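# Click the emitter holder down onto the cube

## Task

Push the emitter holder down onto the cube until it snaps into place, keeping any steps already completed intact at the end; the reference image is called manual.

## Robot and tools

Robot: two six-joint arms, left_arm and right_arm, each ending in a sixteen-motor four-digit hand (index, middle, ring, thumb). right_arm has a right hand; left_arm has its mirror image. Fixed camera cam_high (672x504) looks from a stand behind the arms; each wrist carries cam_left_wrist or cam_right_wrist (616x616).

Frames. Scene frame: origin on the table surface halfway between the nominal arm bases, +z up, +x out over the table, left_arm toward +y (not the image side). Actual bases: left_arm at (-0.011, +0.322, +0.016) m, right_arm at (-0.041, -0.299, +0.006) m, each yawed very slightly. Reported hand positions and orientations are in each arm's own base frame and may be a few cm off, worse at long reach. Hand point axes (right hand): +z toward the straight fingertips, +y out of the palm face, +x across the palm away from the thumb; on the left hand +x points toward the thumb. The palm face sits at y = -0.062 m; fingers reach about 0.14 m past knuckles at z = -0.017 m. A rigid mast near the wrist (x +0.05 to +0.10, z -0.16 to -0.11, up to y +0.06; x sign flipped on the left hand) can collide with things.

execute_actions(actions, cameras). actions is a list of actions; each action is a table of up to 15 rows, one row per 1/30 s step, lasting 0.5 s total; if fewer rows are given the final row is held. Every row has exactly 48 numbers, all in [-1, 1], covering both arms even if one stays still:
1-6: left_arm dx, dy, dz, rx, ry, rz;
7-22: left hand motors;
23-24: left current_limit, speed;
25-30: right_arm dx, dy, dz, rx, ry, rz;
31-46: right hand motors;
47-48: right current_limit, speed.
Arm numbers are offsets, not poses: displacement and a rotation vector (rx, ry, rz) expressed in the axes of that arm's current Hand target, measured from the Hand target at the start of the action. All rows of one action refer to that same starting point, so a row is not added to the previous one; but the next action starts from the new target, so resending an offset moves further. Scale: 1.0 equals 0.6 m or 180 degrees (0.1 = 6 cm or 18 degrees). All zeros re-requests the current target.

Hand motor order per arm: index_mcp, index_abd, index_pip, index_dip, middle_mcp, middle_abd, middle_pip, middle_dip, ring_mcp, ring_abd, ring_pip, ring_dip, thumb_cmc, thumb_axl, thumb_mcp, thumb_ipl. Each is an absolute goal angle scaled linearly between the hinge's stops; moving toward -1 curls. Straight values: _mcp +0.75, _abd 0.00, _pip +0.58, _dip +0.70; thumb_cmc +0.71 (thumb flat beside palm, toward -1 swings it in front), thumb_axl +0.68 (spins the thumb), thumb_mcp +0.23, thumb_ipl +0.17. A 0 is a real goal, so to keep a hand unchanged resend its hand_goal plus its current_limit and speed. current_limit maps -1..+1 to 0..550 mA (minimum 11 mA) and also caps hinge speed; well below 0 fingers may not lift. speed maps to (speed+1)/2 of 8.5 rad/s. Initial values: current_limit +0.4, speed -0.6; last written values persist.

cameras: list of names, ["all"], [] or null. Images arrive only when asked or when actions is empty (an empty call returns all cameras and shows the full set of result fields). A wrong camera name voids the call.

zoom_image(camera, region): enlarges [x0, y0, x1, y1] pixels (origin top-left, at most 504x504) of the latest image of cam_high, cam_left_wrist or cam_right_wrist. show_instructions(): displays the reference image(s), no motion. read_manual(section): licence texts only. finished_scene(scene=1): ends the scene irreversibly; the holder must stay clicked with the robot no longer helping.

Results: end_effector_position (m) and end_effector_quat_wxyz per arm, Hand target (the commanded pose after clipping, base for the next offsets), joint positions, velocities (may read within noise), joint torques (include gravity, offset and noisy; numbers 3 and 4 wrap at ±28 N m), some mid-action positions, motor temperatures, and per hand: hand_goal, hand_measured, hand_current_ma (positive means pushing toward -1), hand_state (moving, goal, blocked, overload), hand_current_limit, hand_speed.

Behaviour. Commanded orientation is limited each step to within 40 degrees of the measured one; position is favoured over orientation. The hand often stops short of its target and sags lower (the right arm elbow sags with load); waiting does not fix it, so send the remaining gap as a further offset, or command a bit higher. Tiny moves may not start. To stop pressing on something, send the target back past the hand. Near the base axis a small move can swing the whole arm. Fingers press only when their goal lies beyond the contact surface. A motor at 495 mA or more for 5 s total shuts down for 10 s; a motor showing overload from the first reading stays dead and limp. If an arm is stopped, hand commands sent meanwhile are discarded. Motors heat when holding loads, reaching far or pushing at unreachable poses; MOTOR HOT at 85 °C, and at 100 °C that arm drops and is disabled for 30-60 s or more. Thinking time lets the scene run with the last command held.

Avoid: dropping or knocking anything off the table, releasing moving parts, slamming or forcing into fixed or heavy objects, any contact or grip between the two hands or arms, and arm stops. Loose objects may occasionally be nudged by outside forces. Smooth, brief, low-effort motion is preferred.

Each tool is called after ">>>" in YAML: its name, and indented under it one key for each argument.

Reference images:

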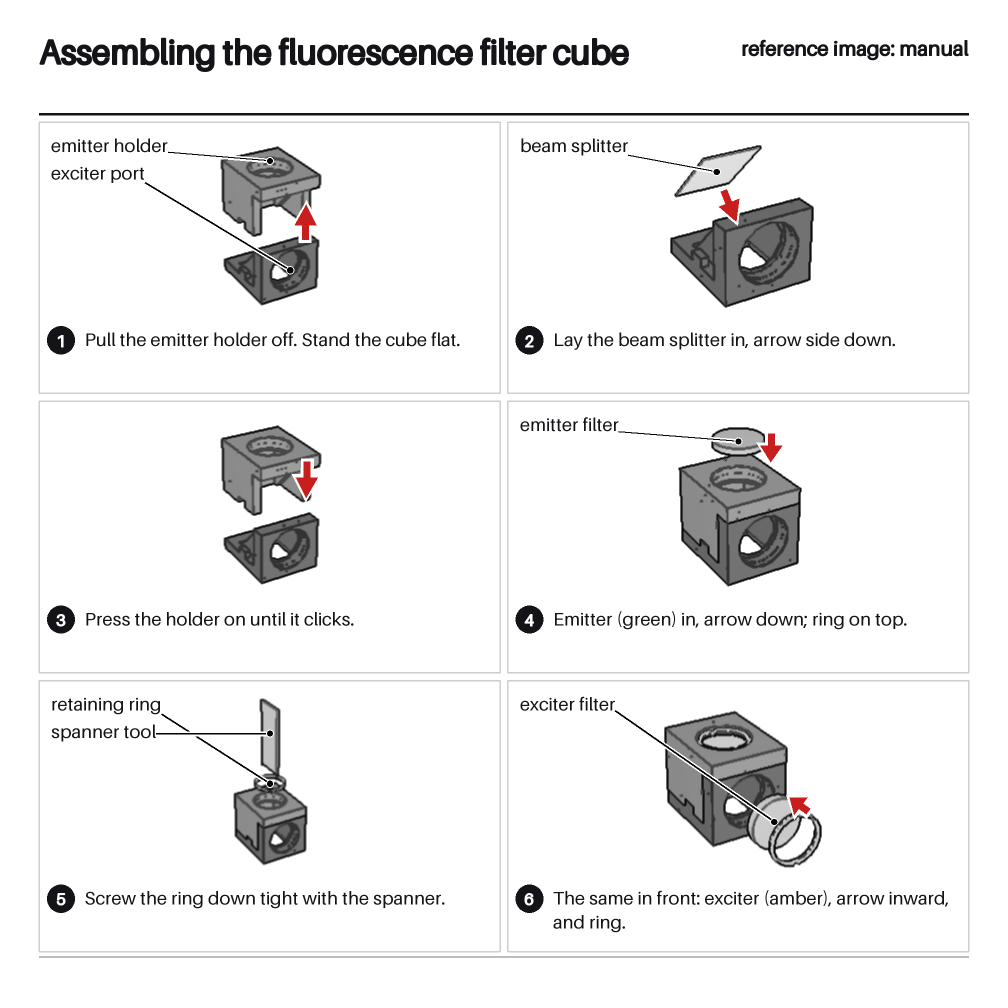

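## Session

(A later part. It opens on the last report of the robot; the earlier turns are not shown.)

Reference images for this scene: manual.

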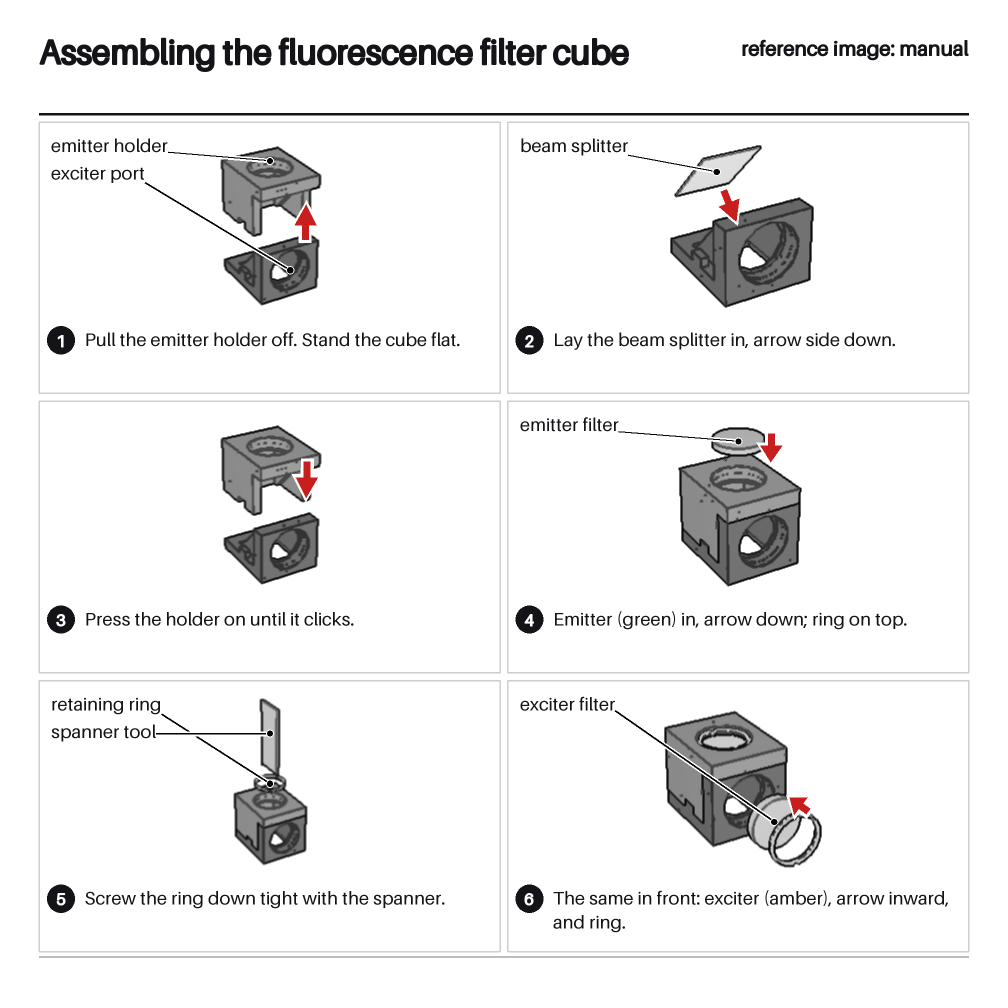

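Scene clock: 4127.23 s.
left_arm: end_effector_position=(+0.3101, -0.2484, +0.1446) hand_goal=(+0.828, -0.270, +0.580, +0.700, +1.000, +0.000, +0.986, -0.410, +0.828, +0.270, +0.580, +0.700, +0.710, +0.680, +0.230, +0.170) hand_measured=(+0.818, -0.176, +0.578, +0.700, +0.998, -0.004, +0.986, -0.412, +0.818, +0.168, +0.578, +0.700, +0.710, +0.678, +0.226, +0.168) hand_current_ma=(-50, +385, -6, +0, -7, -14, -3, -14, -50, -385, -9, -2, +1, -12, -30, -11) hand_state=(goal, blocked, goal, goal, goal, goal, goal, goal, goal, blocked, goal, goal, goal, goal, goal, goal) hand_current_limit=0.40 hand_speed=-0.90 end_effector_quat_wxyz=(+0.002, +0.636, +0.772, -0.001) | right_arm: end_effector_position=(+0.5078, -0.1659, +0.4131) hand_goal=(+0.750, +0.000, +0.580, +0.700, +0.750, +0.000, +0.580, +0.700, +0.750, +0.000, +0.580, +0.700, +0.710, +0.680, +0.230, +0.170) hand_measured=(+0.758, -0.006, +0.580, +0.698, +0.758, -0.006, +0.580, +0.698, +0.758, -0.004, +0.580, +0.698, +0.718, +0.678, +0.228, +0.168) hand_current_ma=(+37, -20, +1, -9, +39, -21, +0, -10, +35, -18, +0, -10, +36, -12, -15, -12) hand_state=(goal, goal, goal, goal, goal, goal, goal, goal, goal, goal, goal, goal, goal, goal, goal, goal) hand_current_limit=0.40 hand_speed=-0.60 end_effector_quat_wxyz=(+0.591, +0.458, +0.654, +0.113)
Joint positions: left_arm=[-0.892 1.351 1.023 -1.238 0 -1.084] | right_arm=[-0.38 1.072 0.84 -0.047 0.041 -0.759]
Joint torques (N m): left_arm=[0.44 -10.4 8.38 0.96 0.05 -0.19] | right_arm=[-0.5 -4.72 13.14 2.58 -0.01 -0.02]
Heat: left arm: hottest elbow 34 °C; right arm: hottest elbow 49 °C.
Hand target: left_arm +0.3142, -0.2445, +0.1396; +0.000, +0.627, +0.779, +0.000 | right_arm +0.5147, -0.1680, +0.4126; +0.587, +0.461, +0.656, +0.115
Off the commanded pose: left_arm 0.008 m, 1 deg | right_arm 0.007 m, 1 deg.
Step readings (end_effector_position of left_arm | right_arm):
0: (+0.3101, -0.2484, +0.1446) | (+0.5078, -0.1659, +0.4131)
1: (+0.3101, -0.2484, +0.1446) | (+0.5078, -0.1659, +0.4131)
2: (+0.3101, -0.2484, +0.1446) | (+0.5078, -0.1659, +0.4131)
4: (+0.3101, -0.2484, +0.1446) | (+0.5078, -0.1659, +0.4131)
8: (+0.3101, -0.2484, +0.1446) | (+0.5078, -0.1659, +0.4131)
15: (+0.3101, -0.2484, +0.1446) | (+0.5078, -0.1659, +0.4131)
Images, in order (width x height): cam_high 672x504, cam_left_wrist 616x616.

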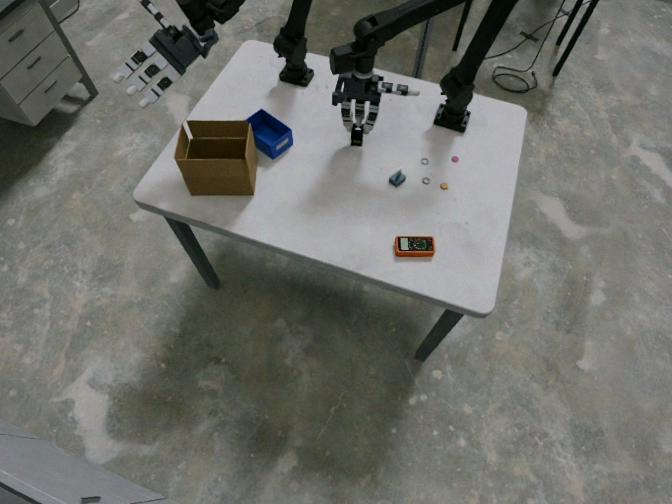

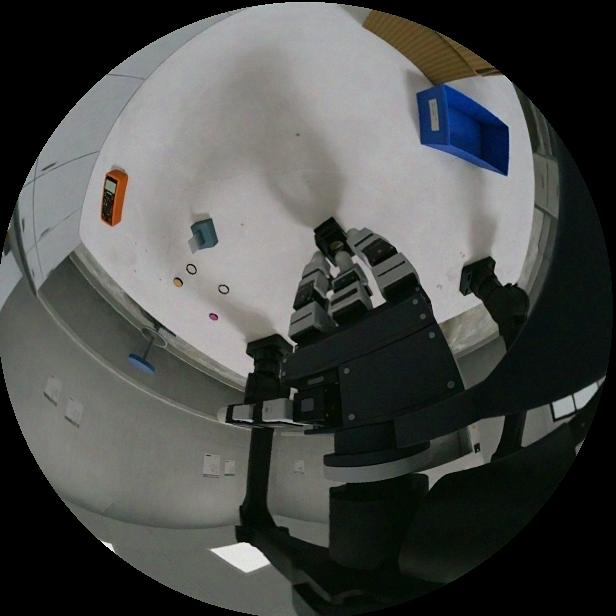

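>>> execute_actions:
  actions:
    - [[0,0,0.008,0,0,0,0.827,-0.27,0.58,0.7,1,0,0.985,-0.41,0.827,0.27,0.58,0.7,0.71,0.68,0.23,0.17,0.4,-0.9,0,0,0,0,0,0,0.75,0,0.58,0.7,0.75,0,0.58,0.7,0.75,0,0.58,0.7,0.71,0.68,0.23,0.17,0.4,-0.6]]
  cameras: ["cam_high","cam_left_wrist"]

>>> zoom_image:
  camera: "cam_left_wrist"
  region: [307, 210, 335, 238]

>>> zoom_image:
  camera: "cam_left_wrist"
  region: [310, 225, 350, 265]

>>> zoom_image:
  camera: "cam_high"
  region: [344, 120, 370, 156]

Scene clock: 4190.80 s.
left_arm: end_effector_position=(+0.3101, -0.2484, +0.1416) hand_goal=(+0.828, -0.270, +0.580, +0.700, +1.000, +0.000, +0.986, -0.410, +0.828, +0.270, +0.580, +0.700, +0.710, +0.680, +0.230, +0.170) hand_measured=(+0.818, -0.176, +0.578, +0.700, +0.998, -0.004, +0.986, -0.412, +0.820, +0.168, +0.578, +0.700, +0.710, +0.678, +0.226, +0.168) hand_current_ma=(-47, +385, -6, +0, -7, -13, -3, -14, -46, -385, -9, -2, +1, -12, -30, -11) hand_state=(goal, blocked, goal, goal, goal, goal, goal, goal, goal, blocked, goal, goal, goal, goal, goal, goal) hand_current_limit=0.40 hand_speed=-0.90 end_effector_quat_wxyz=(+0.005, +0.636, +0.772, -0.001) | right_arm: end_effector_position=(+0.5078, -0.1659, +0.4131) hand_goal=(+0.750, +0.000, +0.580, +0.700, +0.750, +0.000, +0.580, +0.700, +0.750, +0.000, +0.580, +0.700, +0.710, +0.680, +0.230, +0.170) hand_measured=(+0.758, -0.006, +0.580, +0.698, +0.758, -0.006, +0.580, +0.698, +0.758, -0.004, +0.580, +0.698, +0.718, +0.678, +0.228, +0.168) hand_current_ma=(+37, -20, +1, -9, +39, -21, +0, -10, +35, -18, +0, -10, +36, -12, -15, -12) hand_state=(goal, goal, goal, goal, goal, goal, goal, goal, goal, goal, goal, goal, goal, goal, goal, goal) hand_current_limit=0.40 hand_speed=-0.60 end_effector_quat_wxyz=(+0.591, +0.458, +0.654, +0.113)
Joint positions: left_arm=[-0.892 1.351 1.015 -1.226 0 -1.084] | right_arm=[-0.38 1.072 0.84 -0.047 0.041 -0.759]
Joint torques (N m): left_arm=[0.67 -10.05 8.29 0.83 0.04 -0.2] | right_arm=[-0.56 -4.78 13.12 2.56 0 -0.01]
Heat: left arm: hottest elbow 34 °C; right arm: hottest elbow 49 °C.
Hand target: left_arm +0.3142, -0.2445, +0.1348; +0.000, +0.627, +0.779, +0.000 | right_arm +0.5147, -0.1680, +0.4126; +0.587, +0.461, +0.656, +0.115
Off the commanded pose: left_arm 0.009 m, 1 deg | right_arm 0.007 m, 1 deg.
Step readings (end_effector_position of left_arm | right_arm):
0: (+0.3101, -0.2484, +0.1446) | (+0.5078, -0.1659, +0.4131)
1: (+0.3102, -0.2486, +0.1443) | (+0.5078, -0.1659, +0.4131)
2: (+0.3104, -0.2488, +0.1438) | (+0.5078, -0.1659, +0.4131)
4: (+0.3103, -0.2487, +0.1423) | (+0.5078, -0.1659, +0.4131)
8: (+0.3101, -0.2484, +0.1416) | (+0.5078, -0.1659, +0.4131)
15: (+0.3101, -0.2484, +0.1416) | (+0.5078, -0.1659, +0.4131)
Images, in order (width x height): cam_high 672x504, cam_left_wrist 616x616.

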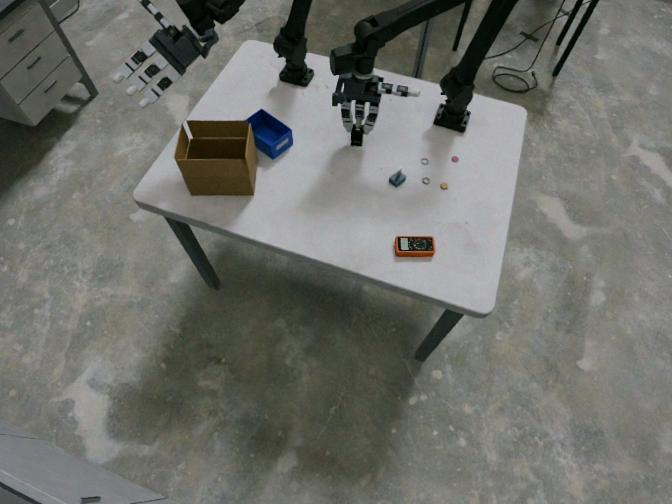

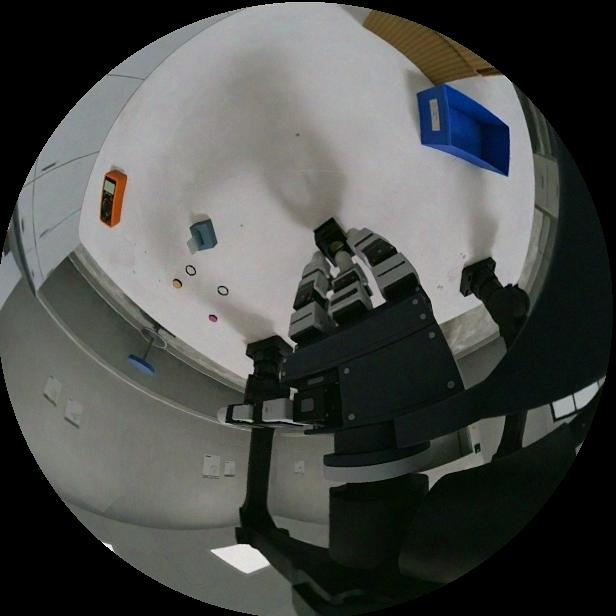

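Scaled by 18.000 from the camera's 616x616 image, which has a finer 880x880 frame.

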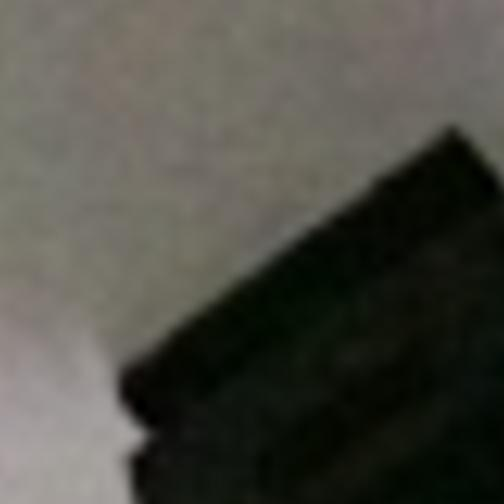

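Scaled by 12.600 from the camera's 616x616 image, which has a finer 880x880 frame.

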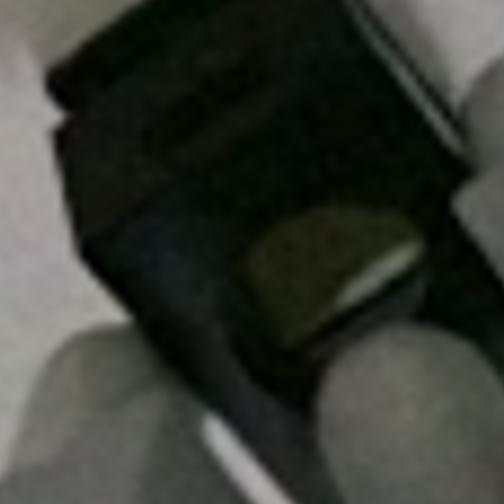

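Scaled by 14.000 from the camera's 672x504 image, which has a finer 960x720 frame.

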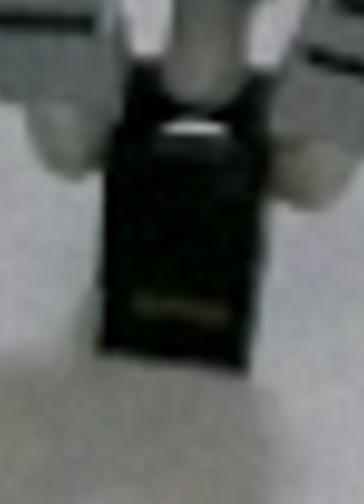

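>>> execute_actions:
  actions:
    - [[0,0,0.008,0,0,0,0.827,-0.27,0.58,0.7,1,0,0.985,-0.41,0.827,0.27,0.58,0.7,0.71,0.68,0.23,0.17,0.4,-0.9,0,0,0,0,0,0,0.75,0,0.58,0.7,0.75,0,0.58,0.7,0.75,0,0.58,0.7,0.71,0.68,0.23,0.17,0.4,-0.6]]
  cameras: ["cam_high","cam_left_wrist"]

>>> zoom_image:
  camera: "cam_left_wrist"
  region: [307, 210, 335, 238]

>>> zoom_image:
  camera: "cam_left_wrist"
  region: [310, 225, 350, 265]

>>> zoom_image:
  camera: "cam_high"
  region: [344, 120, 370, 156]

Scene clock: 4222.20 s.
left_arm: end_effector_position=(+0.3102, -0.2485, +0.1380) hand_goal=(+0.828, -0.270, +0.580, +0.700, +1.000, +0.000, +0.986, -0.410, +0.828, +0.270, +0.580, +0.700, +0.710, +0.680, +0.230, +0.170) hand_measured=(+0.820, -0.176, +0.578, +0.700, +0.998, -0.004, +0.986, -0.412, +0.820, +0.168, +0.578, +0.700, +0.710, +0.678, +0.226, +0.168) hand_current_ma=(-45, +385, -6, +0, -7, -13, -3, -14, -43, -385, -9, -2, +1, -12, -30, -11) hand_state=(goal, blocked, goal, goal, goal, goal, goal, goal, goal, blocked, goal, goal, goal, goal, goal, goal) hand_current_limit=0.40 hand_speed=-0.90 end_effector_quat_wxyz=(+0.006, +0.636, +0.772, -0.001) | right_arm: end_effector_position=(+0.5078, -0.1659, +0.4131) hand_goal=(+0.750, +0.000, +0.580, +0.700, +0.750, +0.000, +0.580, +0.700, +0.750, +0.000, +0.580, +0.700, +0.710, +0.680, +0.230, +0.170) hand_measured=(+0.758, -0.006, +0.580, +0.698, +0.758, -0.006, +0.580, +0.698, +0.758, -0.004, +0.580, +0.698, +0.718, +0.678, +0.228, +0.168) hand_current_ma=(+37, -20, +1, -9, +39, -21, +0, -10, +35, -18, +0, -10, +36, -12, -15, -12) hand_state=(goal, goal, goal, goal, goal, goal, goal, goal, goal, goal, goal, goal, goal, goal, goal, goal) hand_current_limit=0.40 hand_speed=-0.60 end_effector_quat_wxyz=(+0.591, +0.458, +0.654, +0.113)
Joint positions: left_arm=[-0.892 1.352 1.006 -1.212 0 -1.084] | right_arm=[-0.38 1.072 0.84 -0.047 0.041 -0.759]
Joint torques (N m): left_arm=[0.44 -9.88 8.34 0.92 0.06 -0.2] | right_arm=[-0.5 -4.66 13.12 2.59 0 -0.02]
Heat: left arm: hottest elbow 33 °C; right arm: hottest elbow 49 °C.
Hand target: left_arm +0.3143, -0.2446, +0.1300; +0.000, +0.627, +0.779, +0.000 | right_arm +0.5147, -0.1680, +0.4126; +0.587, +0.461, +0.656, +0.115
Off the commanded pose: left_arm 0.010 m, 1 deg | right_arm 0.007 m, 1 deg.
Step readings (end_effector_position of left_arm | right_arm):
0: (+0.3101, -0.2484, +0.1416) | (+0.5078, -0.1659, +0.4131)
1: (+0.3102, -0.2485, +0.1414) | (+0.5078, -0.1659, +0.4131)
2: (+0.3103, -0.2487, +0.1407) | (+0.5078, -0.1659, +0.4131)
4: (+0.3102, -0.2486, +0.1390) | (+0.5078, -0.1659, +0.4131)
8: (+0.3101, -0.2484, +0.1380) | (+0.5078, -0.1659, +0.4131)
15: (+0.3102, -0.2485, +0.1380) | (+0.5078, -0.1659, +0.4131)
Images, in order (width x height): cam_high 672x504, cam_left_wrist 616x616.

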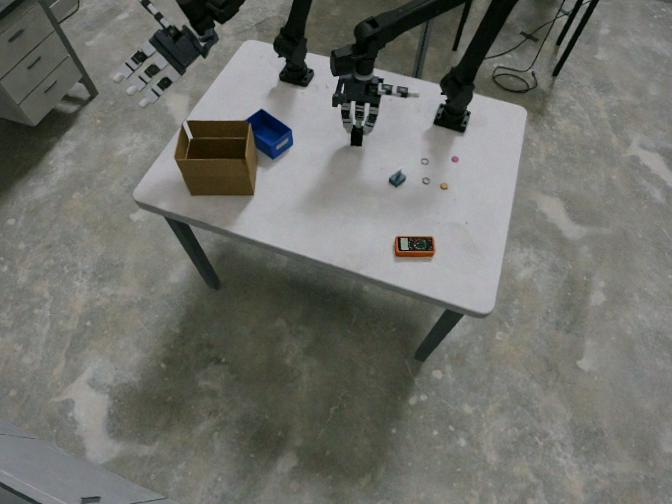

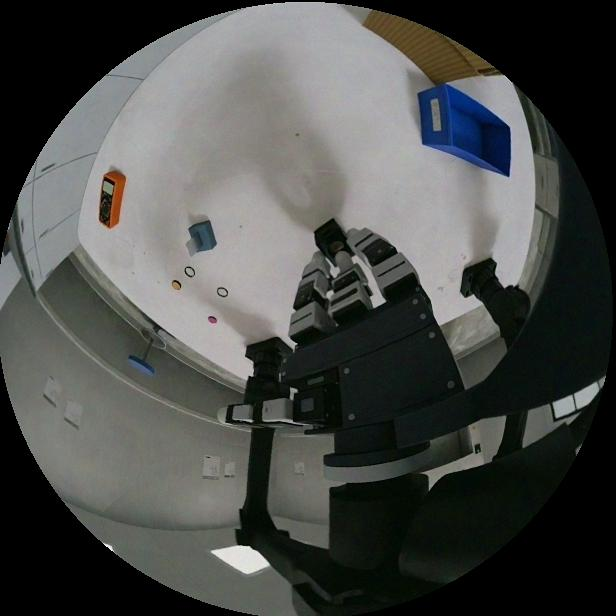

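Scaled by 18.000 from the camera's 616x616 image, which has a finer 880x880 frame.

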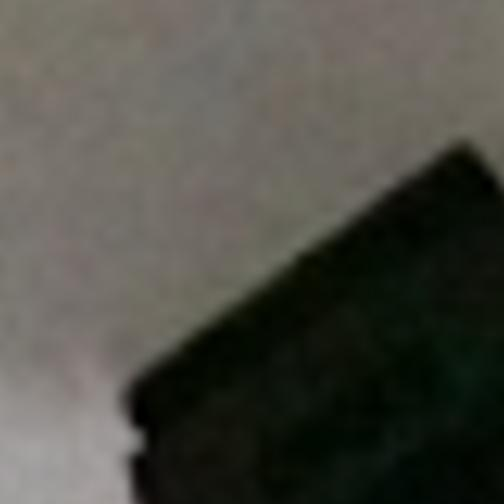

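Scaled by 12.600 from the camera's 616x616 image, which has a finer 880x880 frame.

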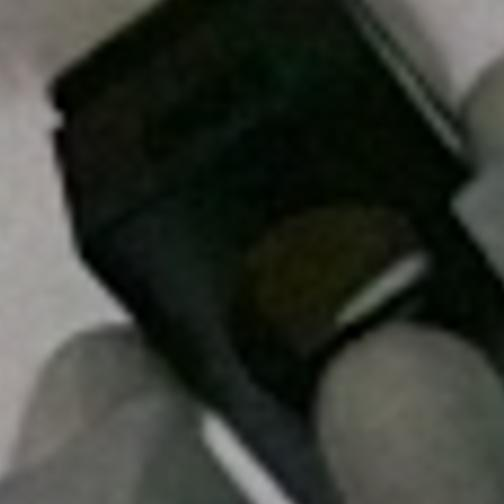

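Scaled by 14.000 from the camera's 672x504 image, which has a finer 960x720 frame.

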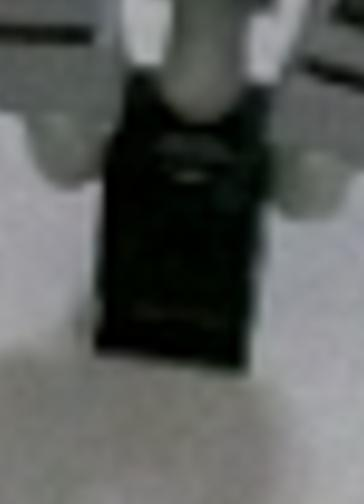

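>>> execute_actions:
  actions:
    - [[0,0,0.009,0,0,0,0.827,-0.27,0.58,0.7,1,0,0.985,-0.41,0.827,0.27,0.58,0.7,0.71,0.68,0.23,0.17,0.4,-0.9,0,0,0,0,0,0,0.75,0,0.58,0.7,0.75,0,0.58,0.7,0.75,0,0.58,0.7,0.71,0.68,0.23,0.17,0.4,-0.6]]
  cameras: ["cam_high","cam_left_wrist"]

>>> zoom_image:
  camera: "cam_left_wrist"
  region: [307, 210, 335, 238]

>>> zoom_image:
  camera: "cam_high"
  region: [344, 120, 370, 156]

Scene clock: 4232.90 s.
left_arm: end_effector_position=(+0.3102, -0.2485, +0.1324) hand_goal=(+0.828, -0.270, +0.580, +0.700, +1.000, +0.000, +0.986, -0.410, +0.828, +0.270, +0.580, +0.700, +0.710, +0.680, +0.230, +0.170) hand_measured=(+0.820, -0.176, +0.578, +0.700, +0.998, -0.002, +0.986, -0.412, +0.820, +0.168, +0.578, +0.700, +0.710, +0.678, +0.226, +0.168) hand_current_ma=(-44, +385, -6, +0, -7, -13, -3, -14, -40, -385, -9, -2, +1, -12, -30, -11) hand_state=(goal, blocked, goal, goal, goal, goal, goal, goal, goal, blocked, goal, goal, goal, goal, goal, goal) hand_current_limit=0.40 hand_speed=-0.90 end_effector_quat_wxyz=(+0.006, +0.636, +0.772, -0.001) | right_arm: end_effector_position=(+0.5078, -0.1659, +0.4131) hand_goal=(+0.750, +0.000, +0.580, +0.700, +0.750, +0.000, +0.580, +0.700, +0.750, +0.000, +0.580, +0.700, +0.710, +0.680, +0.230, +0.170) hand_measured=(+0.758, -0.006, +0.580, +0.698, +0.758, -0.006, +0.580, +0.698, +0.758, -0.004, +0.580, +0.698, +0.718, +0.678, +0.228, +0.168) hand_current_ma=(+37, -20, +1, -9, +39, -21, +0, -10, +35, -18, +0, -10, +36, -12, -15, -12) hand_state=(goal, goal, goal, goal, goal, goal, goal, goal, goal, goal, goal, goal, goal, goal, goal, goal) hand_current_limit=0.40 hand_speed=-0.60 end_effector_quat_wxyz=(+0.591, +0.458, +0.654, +0.113)
Joint positions: left_arm=[-0.892 1.358 0.996 -1.197 0 -1.084] | right_arm=[-0.38 1.072 0.84 -0.047 0.041 -0.759]
Joint torques (N m): left_arm=[0.73 -9.82 8.31 0.85 0.02 -0.2] | right_arm=[-0.5 -4.72 13.14 2.58 -0.01 -0.02]
Heat: left arm: hottest elbow 33 °C; right arm: hottest elbow 49 °C.
Hand target: left_arm +0.3142, -0.2445, +0.1245; +0.000, +0.627, +0.779, +0.000 | right_arm +0.5147, -0.1680, +0.4126; +0.587, +0.461, +0.656, +0.115
Off the commanded pose: left_arm 0.010 m, 1 deg | right_arm 0.007 m, 1 deg.
Step readings (end_effector_position of left_arm | right_arm):
0: (+0.3102, -0.2485, +0.1380) | (+0.5078, -0.1659, +0.4131)
1: (+0.3101, -0.2485, +0.1376) | (+0.5078, -0.1659, +0.4131)
2: (+0.3104, -0.2488, +0.1370) | (+0.5078, -0.1659, +0.4131)
4: (+0.3104, -0.2488, +0.1349) | (+0.5078, -0.1659, +0.4131)
8: (+0.3101, -0.2484, +0.1325) | (+0.5078, -0.1659, +0.4131)
15: (+0.3102, -0.2485, +0.1324) | (+0.5078, -0.1659, +0.4131)
Images, in order (width x height): cam_high 672x504, cam_left_wrist 616x616.

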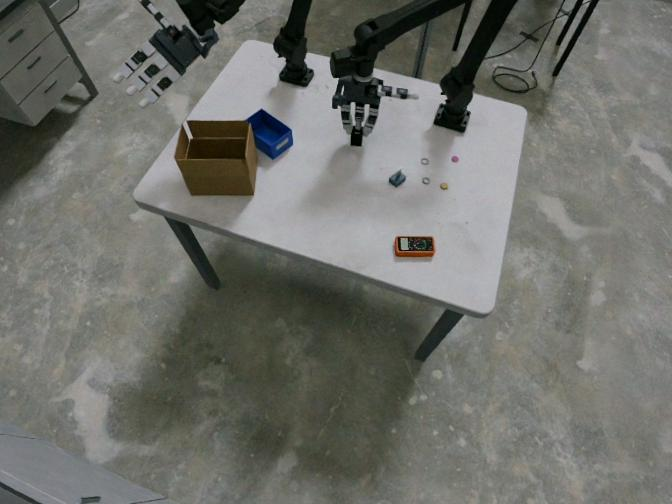

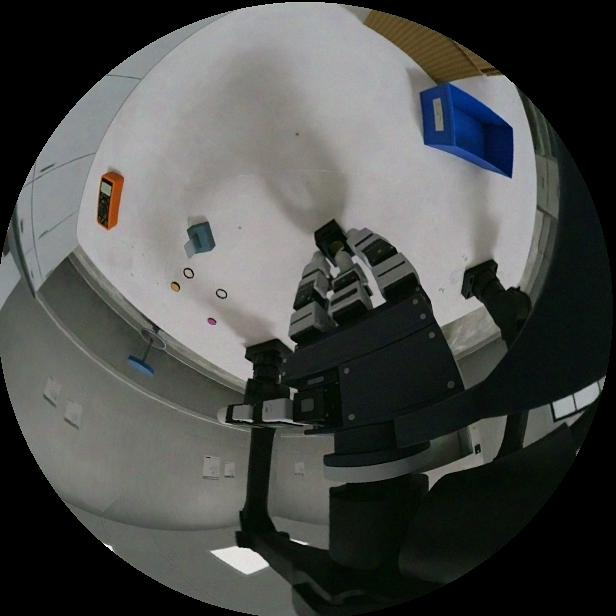

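Scaled by 18.000 from the camera's 616x616 image, which has a finer 880x880 frame.

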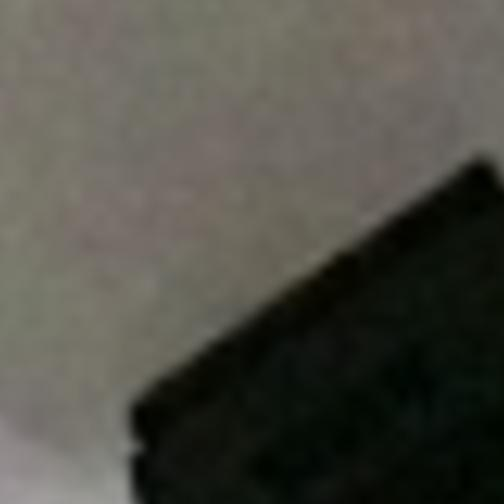

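Scaled by 14.000 from the camera's 672x504 image, which has a finer 960x720 frame.

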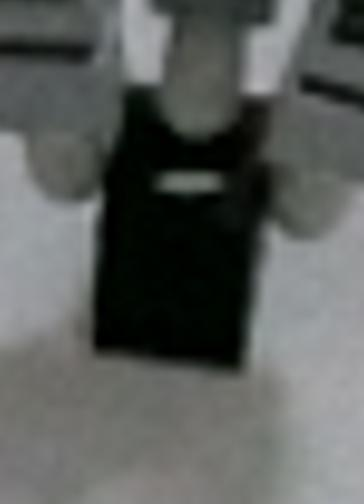

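>>> execute_actions:
  actions:
    - [[0,0,0.009,0,0,0,0.827,-0.27,0.58,0.7,1,0,0.985,-0.41,0.827,0.27,0.58,0.7,0.71,0.68,0.23,0.17,0.4,-0.9,0,0,0,0,0,0,0.75,0,0.58,0.7,0.75,0,0.58,0.7,0.75,0,0.58,0.7,0.71,0.68,0.23,0.17,0.4,-0.6]]
  cameras: ["cam_high","cam_left_wrist"]

>>> zoom_image:
  camera: "cam_left_wrist"
  region: [307, 210, 347, 250]

>>> zoom_image:
  camera: "cam_high"
  region: [344, 120, 370, 156]

Scene clock: 4242.07 s.
left_arm: end_effector_position=(+0.3105, -0.2487, +0.1283) hand_goal=(+0.828, -0.270, +0.580, +0.700, +1.000, +0.000, +0.986, -0.410, +0.828, +0.270, +0.580, +0.700, +0.710, +0.680, +0.230, +0.170) hand_measured=(+0.820, -0.176, +0.578, +0.700, +0.998, -0.002, +0.986, -0.412, +0.822, +0.168, +0.578, +0.700, +0.710, +0.678, +0.226, +0.168) hand_current_ma=(-41, +385, -6, +0, -7, -8, -3, -14, -30, -385, -9, -2, +1, -12, -30, -11) hand_state=(goal, blocked, goal, goal, goal, goal, goal, goal, goal, blocked, goal, goal, goal, goal, goal, goal) hand_current_limit=0.40 hand_speed=-0.90 end_effector_quat_wxyz=(+0.007, +0.636, +0.772, -0.002) | right_arm: end_effector_position=(+0.5078, -0.1659, +0.4131) hand_goal=(+0.750, +0.000, +0.580, +0.700, +0.750, +0.000, +0.580, +0.700, +0.750, +0.000, +0.580, +0.700, +0.710, +0.680, +0.230, +0.170) hand_measured=(+0.758, -0.006, +0.580, +0.698, +0.758, -0.006, +0.580, +0.698, +0.758, -0.004, +0.580, +0.698, +0.718, +0.678, +0.228, +0.168) hand_current_ma=(+37, -20, +1, -9, +39, -21, +0, -10, +35, -18, +0, -10, +36, -12, -15, -12) hand_state=(goal, goal, goal, goal, goal, goal, goal, goal, goal, goal, goal, goal, goal, goal, goal, goal) hand_current_limit=0.40 hand_speed=-0.60 end_effector_quat_wxyz=(+0.591, +0.458, +0.654, +0.113)
Joint positions: left_arm=[-0.891 1.362 0.988 -1.182 0 -1.084] | right_arm=[-0.38 1.072 0.84 -0.047 0.041 -0.759]
Joint torques (N m): left_arm=[0.62 -9.88 8.13 0.87 0.05 -0.19] | right_arm=[-0.56 -4.66 13.14 2.59 -0.01 -0.02]
Heat: left arm: hottest elbow 34 °C; right arm: hottest elbow 49 °C.
Hand target: left_arm +0.3143, -0.2445, +0.1193; +0.000, +0.627, +0.779, +0.000 | right_arm +0.5147, -0.1680, +0.4126; +0.587, +0.461, +0.656, +0.115
Off the commanded pose: left_arm 0.011 m, 2 deg | right_arm 0.007 m, 1 deg.
Step readings (end_effector_position of left_arm | right_arm):
0: (+0.3102, -0.2485, +0.1324) | (+0.5078, -0.1659, +0.4131)
1: (+0.3103, -0.2487, +0.1321) | (+0.5078, -0.1659, +0.4131)
2: (+0.3105, -0.2489, +0.1314) | (+0.5078, -0.1659, +0.4131)
4: (+0.3105, -0.2489, +0.1295) | (+0.5078, -0.1659, +0.4131)
8: (+0.3105, -0.2487, +0.1283) | (+0.5078, -0.1659, +0.4131)
15: (+0.3105, -0.2487, +0.1283) | (+0.5078, -0.1659, +0.4131)
Images, in order (width x height): cam_high 672x504, cam_left_wrist 616x616.

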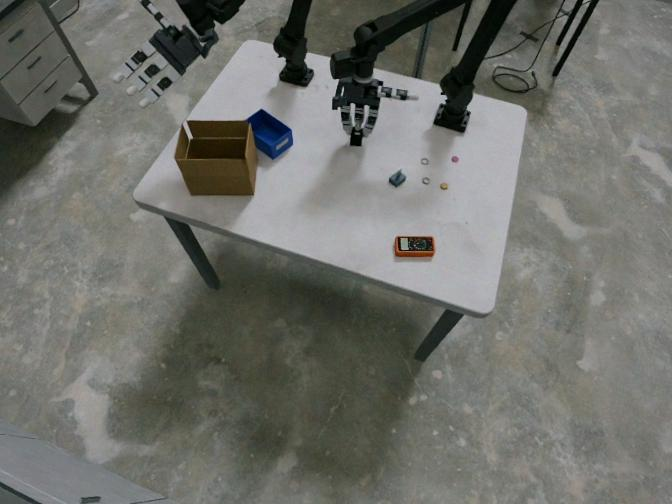

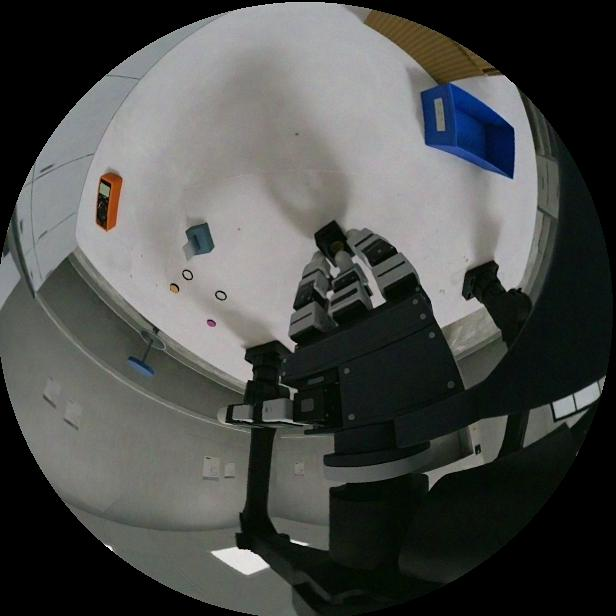

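Scaled by 12.600 from the camera's 616x616 image, which has a finer 880x880 frame.

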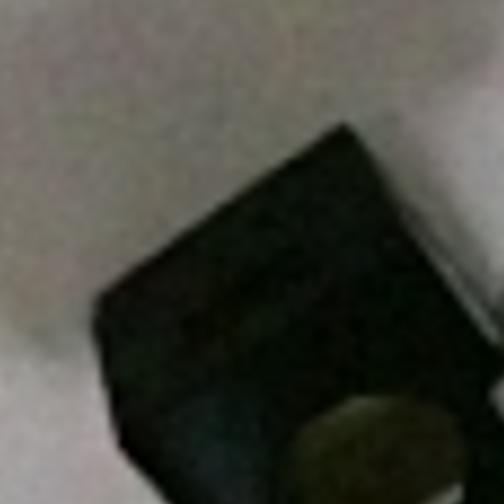

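Scaled by 14.000 from the camera's 672x504 image, which has a finer 960x720 frame.

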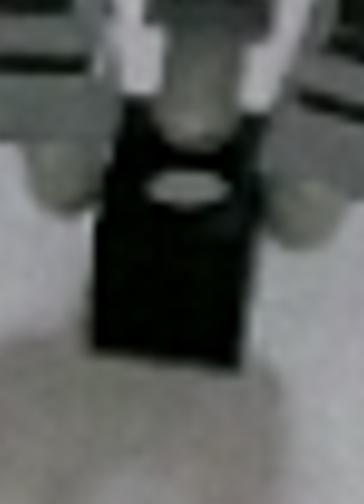

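>>> execute_actions:
  actions:
    - [[0,0,0.009,0,0,0,0.827,-0.27,0.58,0.7,1,0,0.985,-0.41,0.827,0.27,0.58,0.7,0.71,0.68,0.23,0.17,0.4,-0.9,0,0,0,0,0,0,0.75,0,0.58,0.7,0.75,0,0.58,0.7,0.75,0,0.58,0.7,0.71,0.68,0.23,0.17,0.4,-0.6]]
  cameras: ["cam_high","cam_left_wrist"]

>>> zoom_image:
  camera: "cam_left_wrist"
  region: [307, 210, 357, 260]

>>> zoom_image:
  camera: "cam_high"
  region: [344, 120, 370, 156]

Scene clock: 4251.63 s.
left_arm: end_effector_position=(+0.3115, -0.2500, +0.1276) hand_goal=(+0.828, -0.270, +0.580, +0.700, +1.000, +0.000, +0.986, -0.410, +0.828, +0.270, +0.580, +0.700, +0.710, +0.680, +0.230, +0.170) hand_measured=(+0.824, -0.176, +0.578, +0.700, +0.998, -0.002, +0.986, -0.414, +0.826, +0.168, +0.578, +0.700, +0.710, +0.678, +0.226, +0.168) hand_current_ma=(-19, +385, -6, +0, -7, -7, -3, -17, -5, -385, -6, -2, +1, -12, -30, -11) hand_state=(goal, blocked, goal, goal, goal, goal, goal, goal, goal, blocked, goal, goal, goal, goal, goal, goal) hand_current_limit=0.40 hand_speed=-0.90 end_effector_quat_wxyz=(+0.011, +0.636, +0.772, -0.002) | right_arm: end_effector_position=(+0.5078, -0.1659, +0.4131) hand_goal=(+0.750, +0.000, +0.580, +0.700, +0.750, +0.000, +0.580, +0.700, +0.750, +0.000, +0.580, +0.700, +0.710, +0.680, +0.230, +0.170) hand_measured=(+0.758, -0.006, +0.580, +0.698, +0.758, -0.006, +0.580, +0.698, +0.758, -0.004, +0.580, +0.698, +0.718, +0.678, +0.228, +0.168) hand_current_ma=(+37, -20, +1, -9, +39, -21, +0, -10, +35, -18, +0, -10, +36, -12, -15, -12) hand_state=(goal, goal, goal, goal, goal, goal, goal, goal, goal, goal, goal, goal, goal, goal, goal, goal) hand_current_limit=0.40 hand_speed=-0.60 end_effector_quat_wxyz=(+0.591, +0.458, +0.654, +0.113)
Joint positions: left_arm=[-0.891 1.362 0.985 -1.172 0 -1.084] | right_arm=[-0.38 1.072 0.84 -0.047 0.041 -0.759]
Joint torques (N m): left_arm=[0.79 -9.29 7.43 1.11 0.04 -0.19] | right_arm=[-0.56 -4.72 13.14 2.58 -0.01 -0.02]
Heat: left arm: hottest elbow 33 °C; right arm: hottest elbow 49 °C.
Hand target: left_arm +0.3142, -0.2444, +0.1138; +0.000, +0.627, +0.779, +0.000 | right_arm +0.5147, -0.1680, +0.4126; +0.587, +0.461, +0.656, +0.115
Off the commanded pose: left_arm 0.015 m, 2 deg | right_arm 0.007 m, 1 deg.
Step readings (end_effector_position of left_arm | right_arm):
0: (+0.3105, -0.2487, +0.1283) | (+0.5078, -0.1659, +0.4131)
1: (+0.3106, -0.2488, +0.1280) | (+0.5078, -0.1659, +0.4131)
2: (+0.3109, -0.2491, +0.1277) | (+0.5078, -0.1659, +0.4131)
4: (+0.3113, -0.2497, +0.1276) | (+0.5078, -0.1659, +0.4131)
8: (+0.3115, -0.2500, +0.1276) | (+0.5078, -0.1659, +0.4131)
15: (+0.3115, -0.2500, +0.1276) | (+0.5078, -0.1659, +0.4131)
Images, in order (width x height): cam_high 672x504, cam_left_wrist 616x616.

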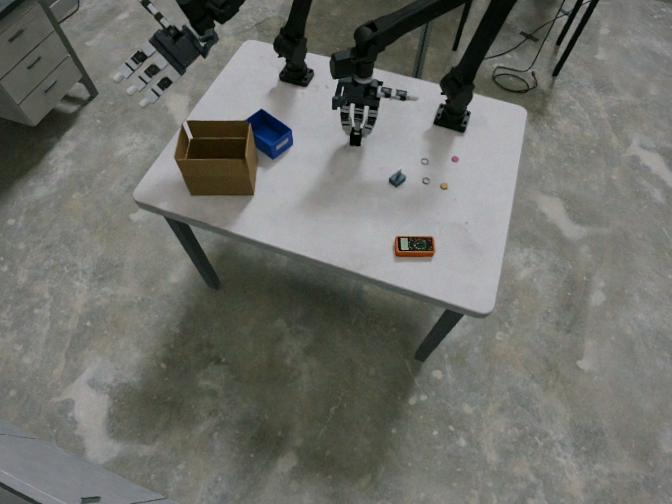

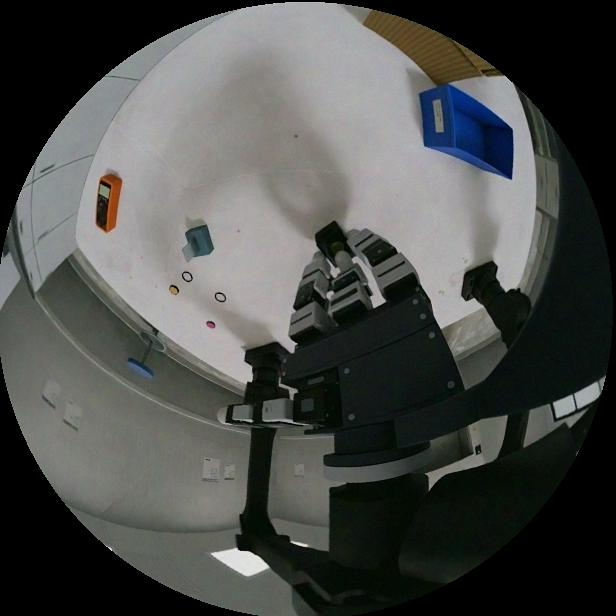

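Scaled by 10.080 from the camera's 616x616 image, which has a finer 880x880 frame.

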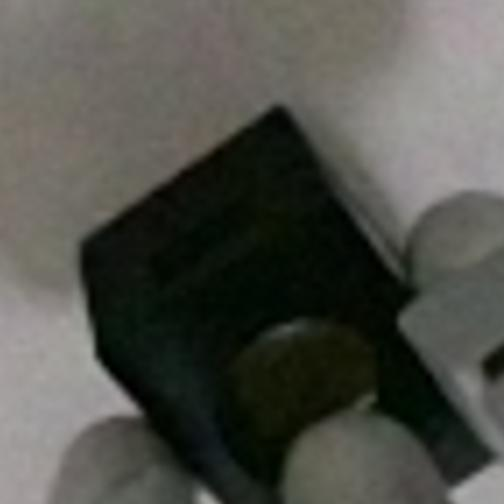

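Scaled by 14.000 from the camera's 672x504 image, which has a finer 960x720 frame.

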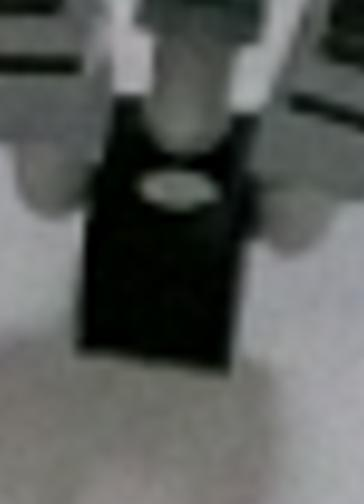

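>>> execute_actions:
  actions:
    - [[0,0,0.005,0.0053,0.0064,0,0.827,-0.27,0.58,0.7,1,0,0.985,-0.45,0.827,0.27,0.58,0.7,0.71,0.68,0.23,0.17,0.7,-0.9,0,0,0,0,0,0,0.75,0,0.58,0.7,0.75,0,0.58,0.7,0.75,0,0.58,0.7,0.71,0.68,0.23,0.17,0.4,-0.6],[0,0,0.012,0.0053,0.0064,0,0.827,-0.27,0.58,0.7,1,0,0.985,-0.45,0.827,0.27,0.58,0.7,0.71,0.68,0.23,0.17,0.7,-0.9,0,0,0,0,0,0,0.75,0,0.58,0.7,0.75,0,0.58,0.7,0.75,0,0.58,0.7,0.71,0.68,0.23,0.17,0.4,-0.6]]
  cameras: ["cam_high","cam_left_wrist"]

>>> zoom_image:
  camera: "cam_left_wrist"
  region: [307, 210, 357, 260]

>>> zoom_image:
  camera: "cam_high"
  region: [344, 120, 370, 156]

Scene clock: 4291.53 s.
left_arm: end_effector_position=(+0.3119, -0.2501, +0.1230) hand_goal=(+0.828, -0.270, +0.580, +0.700, +1.000, +0.000, +0.986, -0.450, +0.828, +0.270, +0.580, +0.700, +0.710, +0.680, +0.230, +0.170) hand_measured=(+0.826, -0.176, +0.578, +0.700, +0.992, -0.002, +0.982, -0.454, +0.828, +0.168, +0.580, +0.700, +0.710, +0.678, +0.226, +0.168) hand_current_ma=(-7, +411, -5, +0, -43, -7, -16, -17, +4, -441, +2, -2, +1, -12, -30, -11) hand_state=(goal, blocked, goal, goal, goal, goal, goal, goal, goal, blocked, goal, goal, goal, goal, goal, goal) hand_current_limit=0.70 hand_speed=-0.90 end_effector_quat_wxyz=(+0.006, +0.635, +0.772, -0.003) | right_arm: end_effector_position=(+0.5078, -0.1659, +0.4131) hand_goal=(+0.750, +0.000, +0.580, +0.700, +0.750, +0.000, +0.580, +0.700, +0.750, +0.000, +0.580, +0.700, +0.710, +0.680, +0.230, +0.170) hand_measured=(+0.758, -0.006, +0.580, +0.698, +0.758, -0.006, +0.580, +0.698, +0.758, -0.004, +0.580, +0.698, +0.718, +0.678, +0.228, +0.168) hand_current_ma=(+37, -20, +1, -9, +39, -21, +0, -10, +35, -18, +0, -10, +36, -12, -15, -12) hand_state=(goal, goal, goal, goal, goal, goal, goal, goal, goal, goal, goal, goal, goal, goal, goal, goal) hand_current_limit=0.40 hand_speed=-0.60 end_effector_quat_wxyz=(+0.591, +0.458, +0.654, +0.113)
Joint positions: left_arm=[-0.889 1.374 0.985 -1.17 0.004 -1.084] | right_arm=[-0.38 1.072 0.84 -0.047 0.041 -0.759]
Joint torques (N m): left_arm=[0.67 -8.23 7.94 0.76 0.12 -0.18] | right_arm=[-0.56 -4.72 13.12 2.56 -0.01 -0.02]
Heat: left arm: hottest elbow 33 °C; right arm: hottest elbow 49 °C.
Hand target: left_arm +0.3143, -0.2444, +0.1066; -0.013, +0.627, +0.779, +0.000 | right_arm +0.5147, -0.1680, +0.4126; +0.587, +0.461, +0.656, +0.115
Off the commanded pose: left_arm 0.018 m, 2 deg | right_arm 0.007 m, 1 deg.
Step readings (end_effector_position of left_arm | right_arm):
0: (+0.3115, -0.2500, +0.1276) | (+0.5078, -0.1659, +0.4131)
1: (+0.3113, -0.2500, +0.1273) | (+0.5078, -0.1659, +0.4131)
2: (+0.3114, -0.2499, +0.1268) | (+0.5078, -0.1659, +0.4131)
4: (+0.3115, -0.2498, +0.1256) | (+0.5078, -0.1659, +0.4131)
8: (+0.3118, -0.2499, +0.1234) | (+0.5078, -0.1659, +0.4131)
15: (+0.3119, -0.2501, +0.1230) | (+0.5078, -0.1659, +0.4131)
Images, in order (width x height): cam_high 672x504, cam_left_wrist 616x616.

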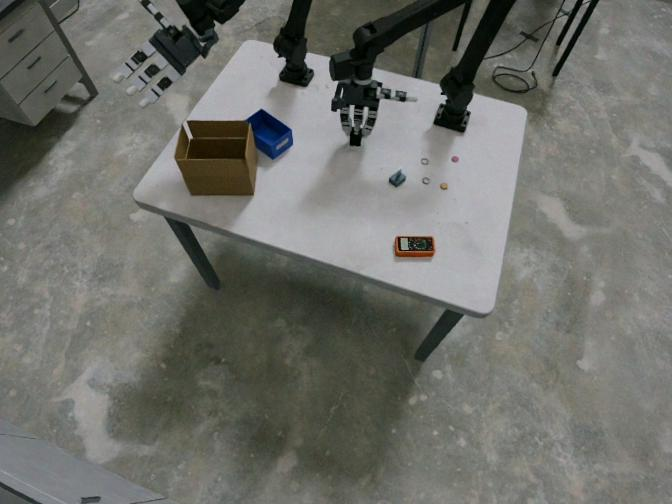

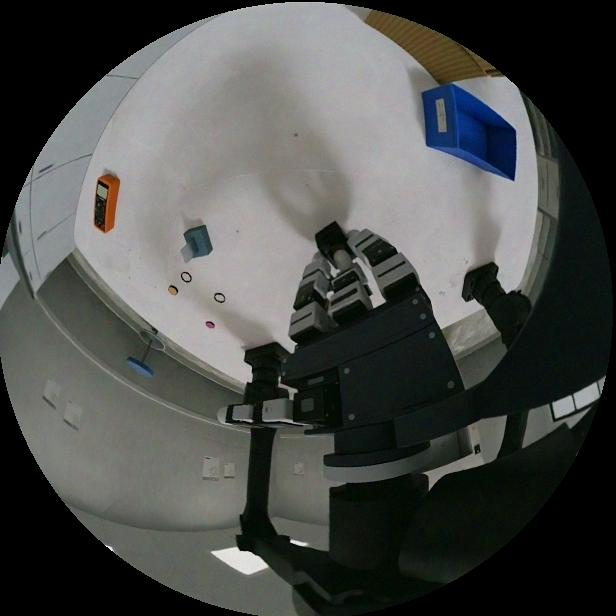

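Scaled by 10.080 from the camera's 616x616 image, which has a finer 880x880 frame.

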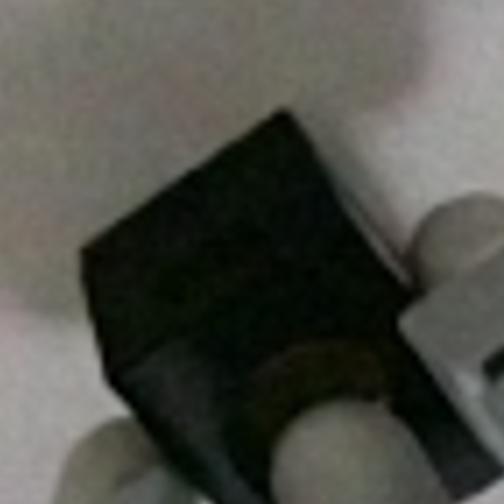

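Scaled by 14.000 from the camera's 672x504 image, which has a finer 960x720 frame.

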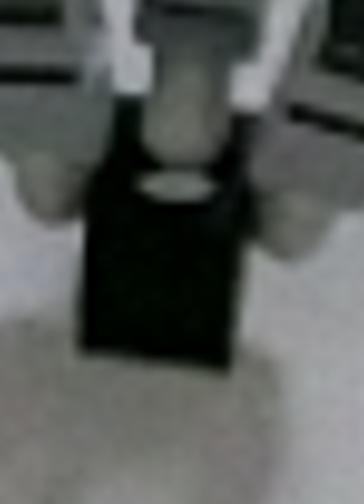

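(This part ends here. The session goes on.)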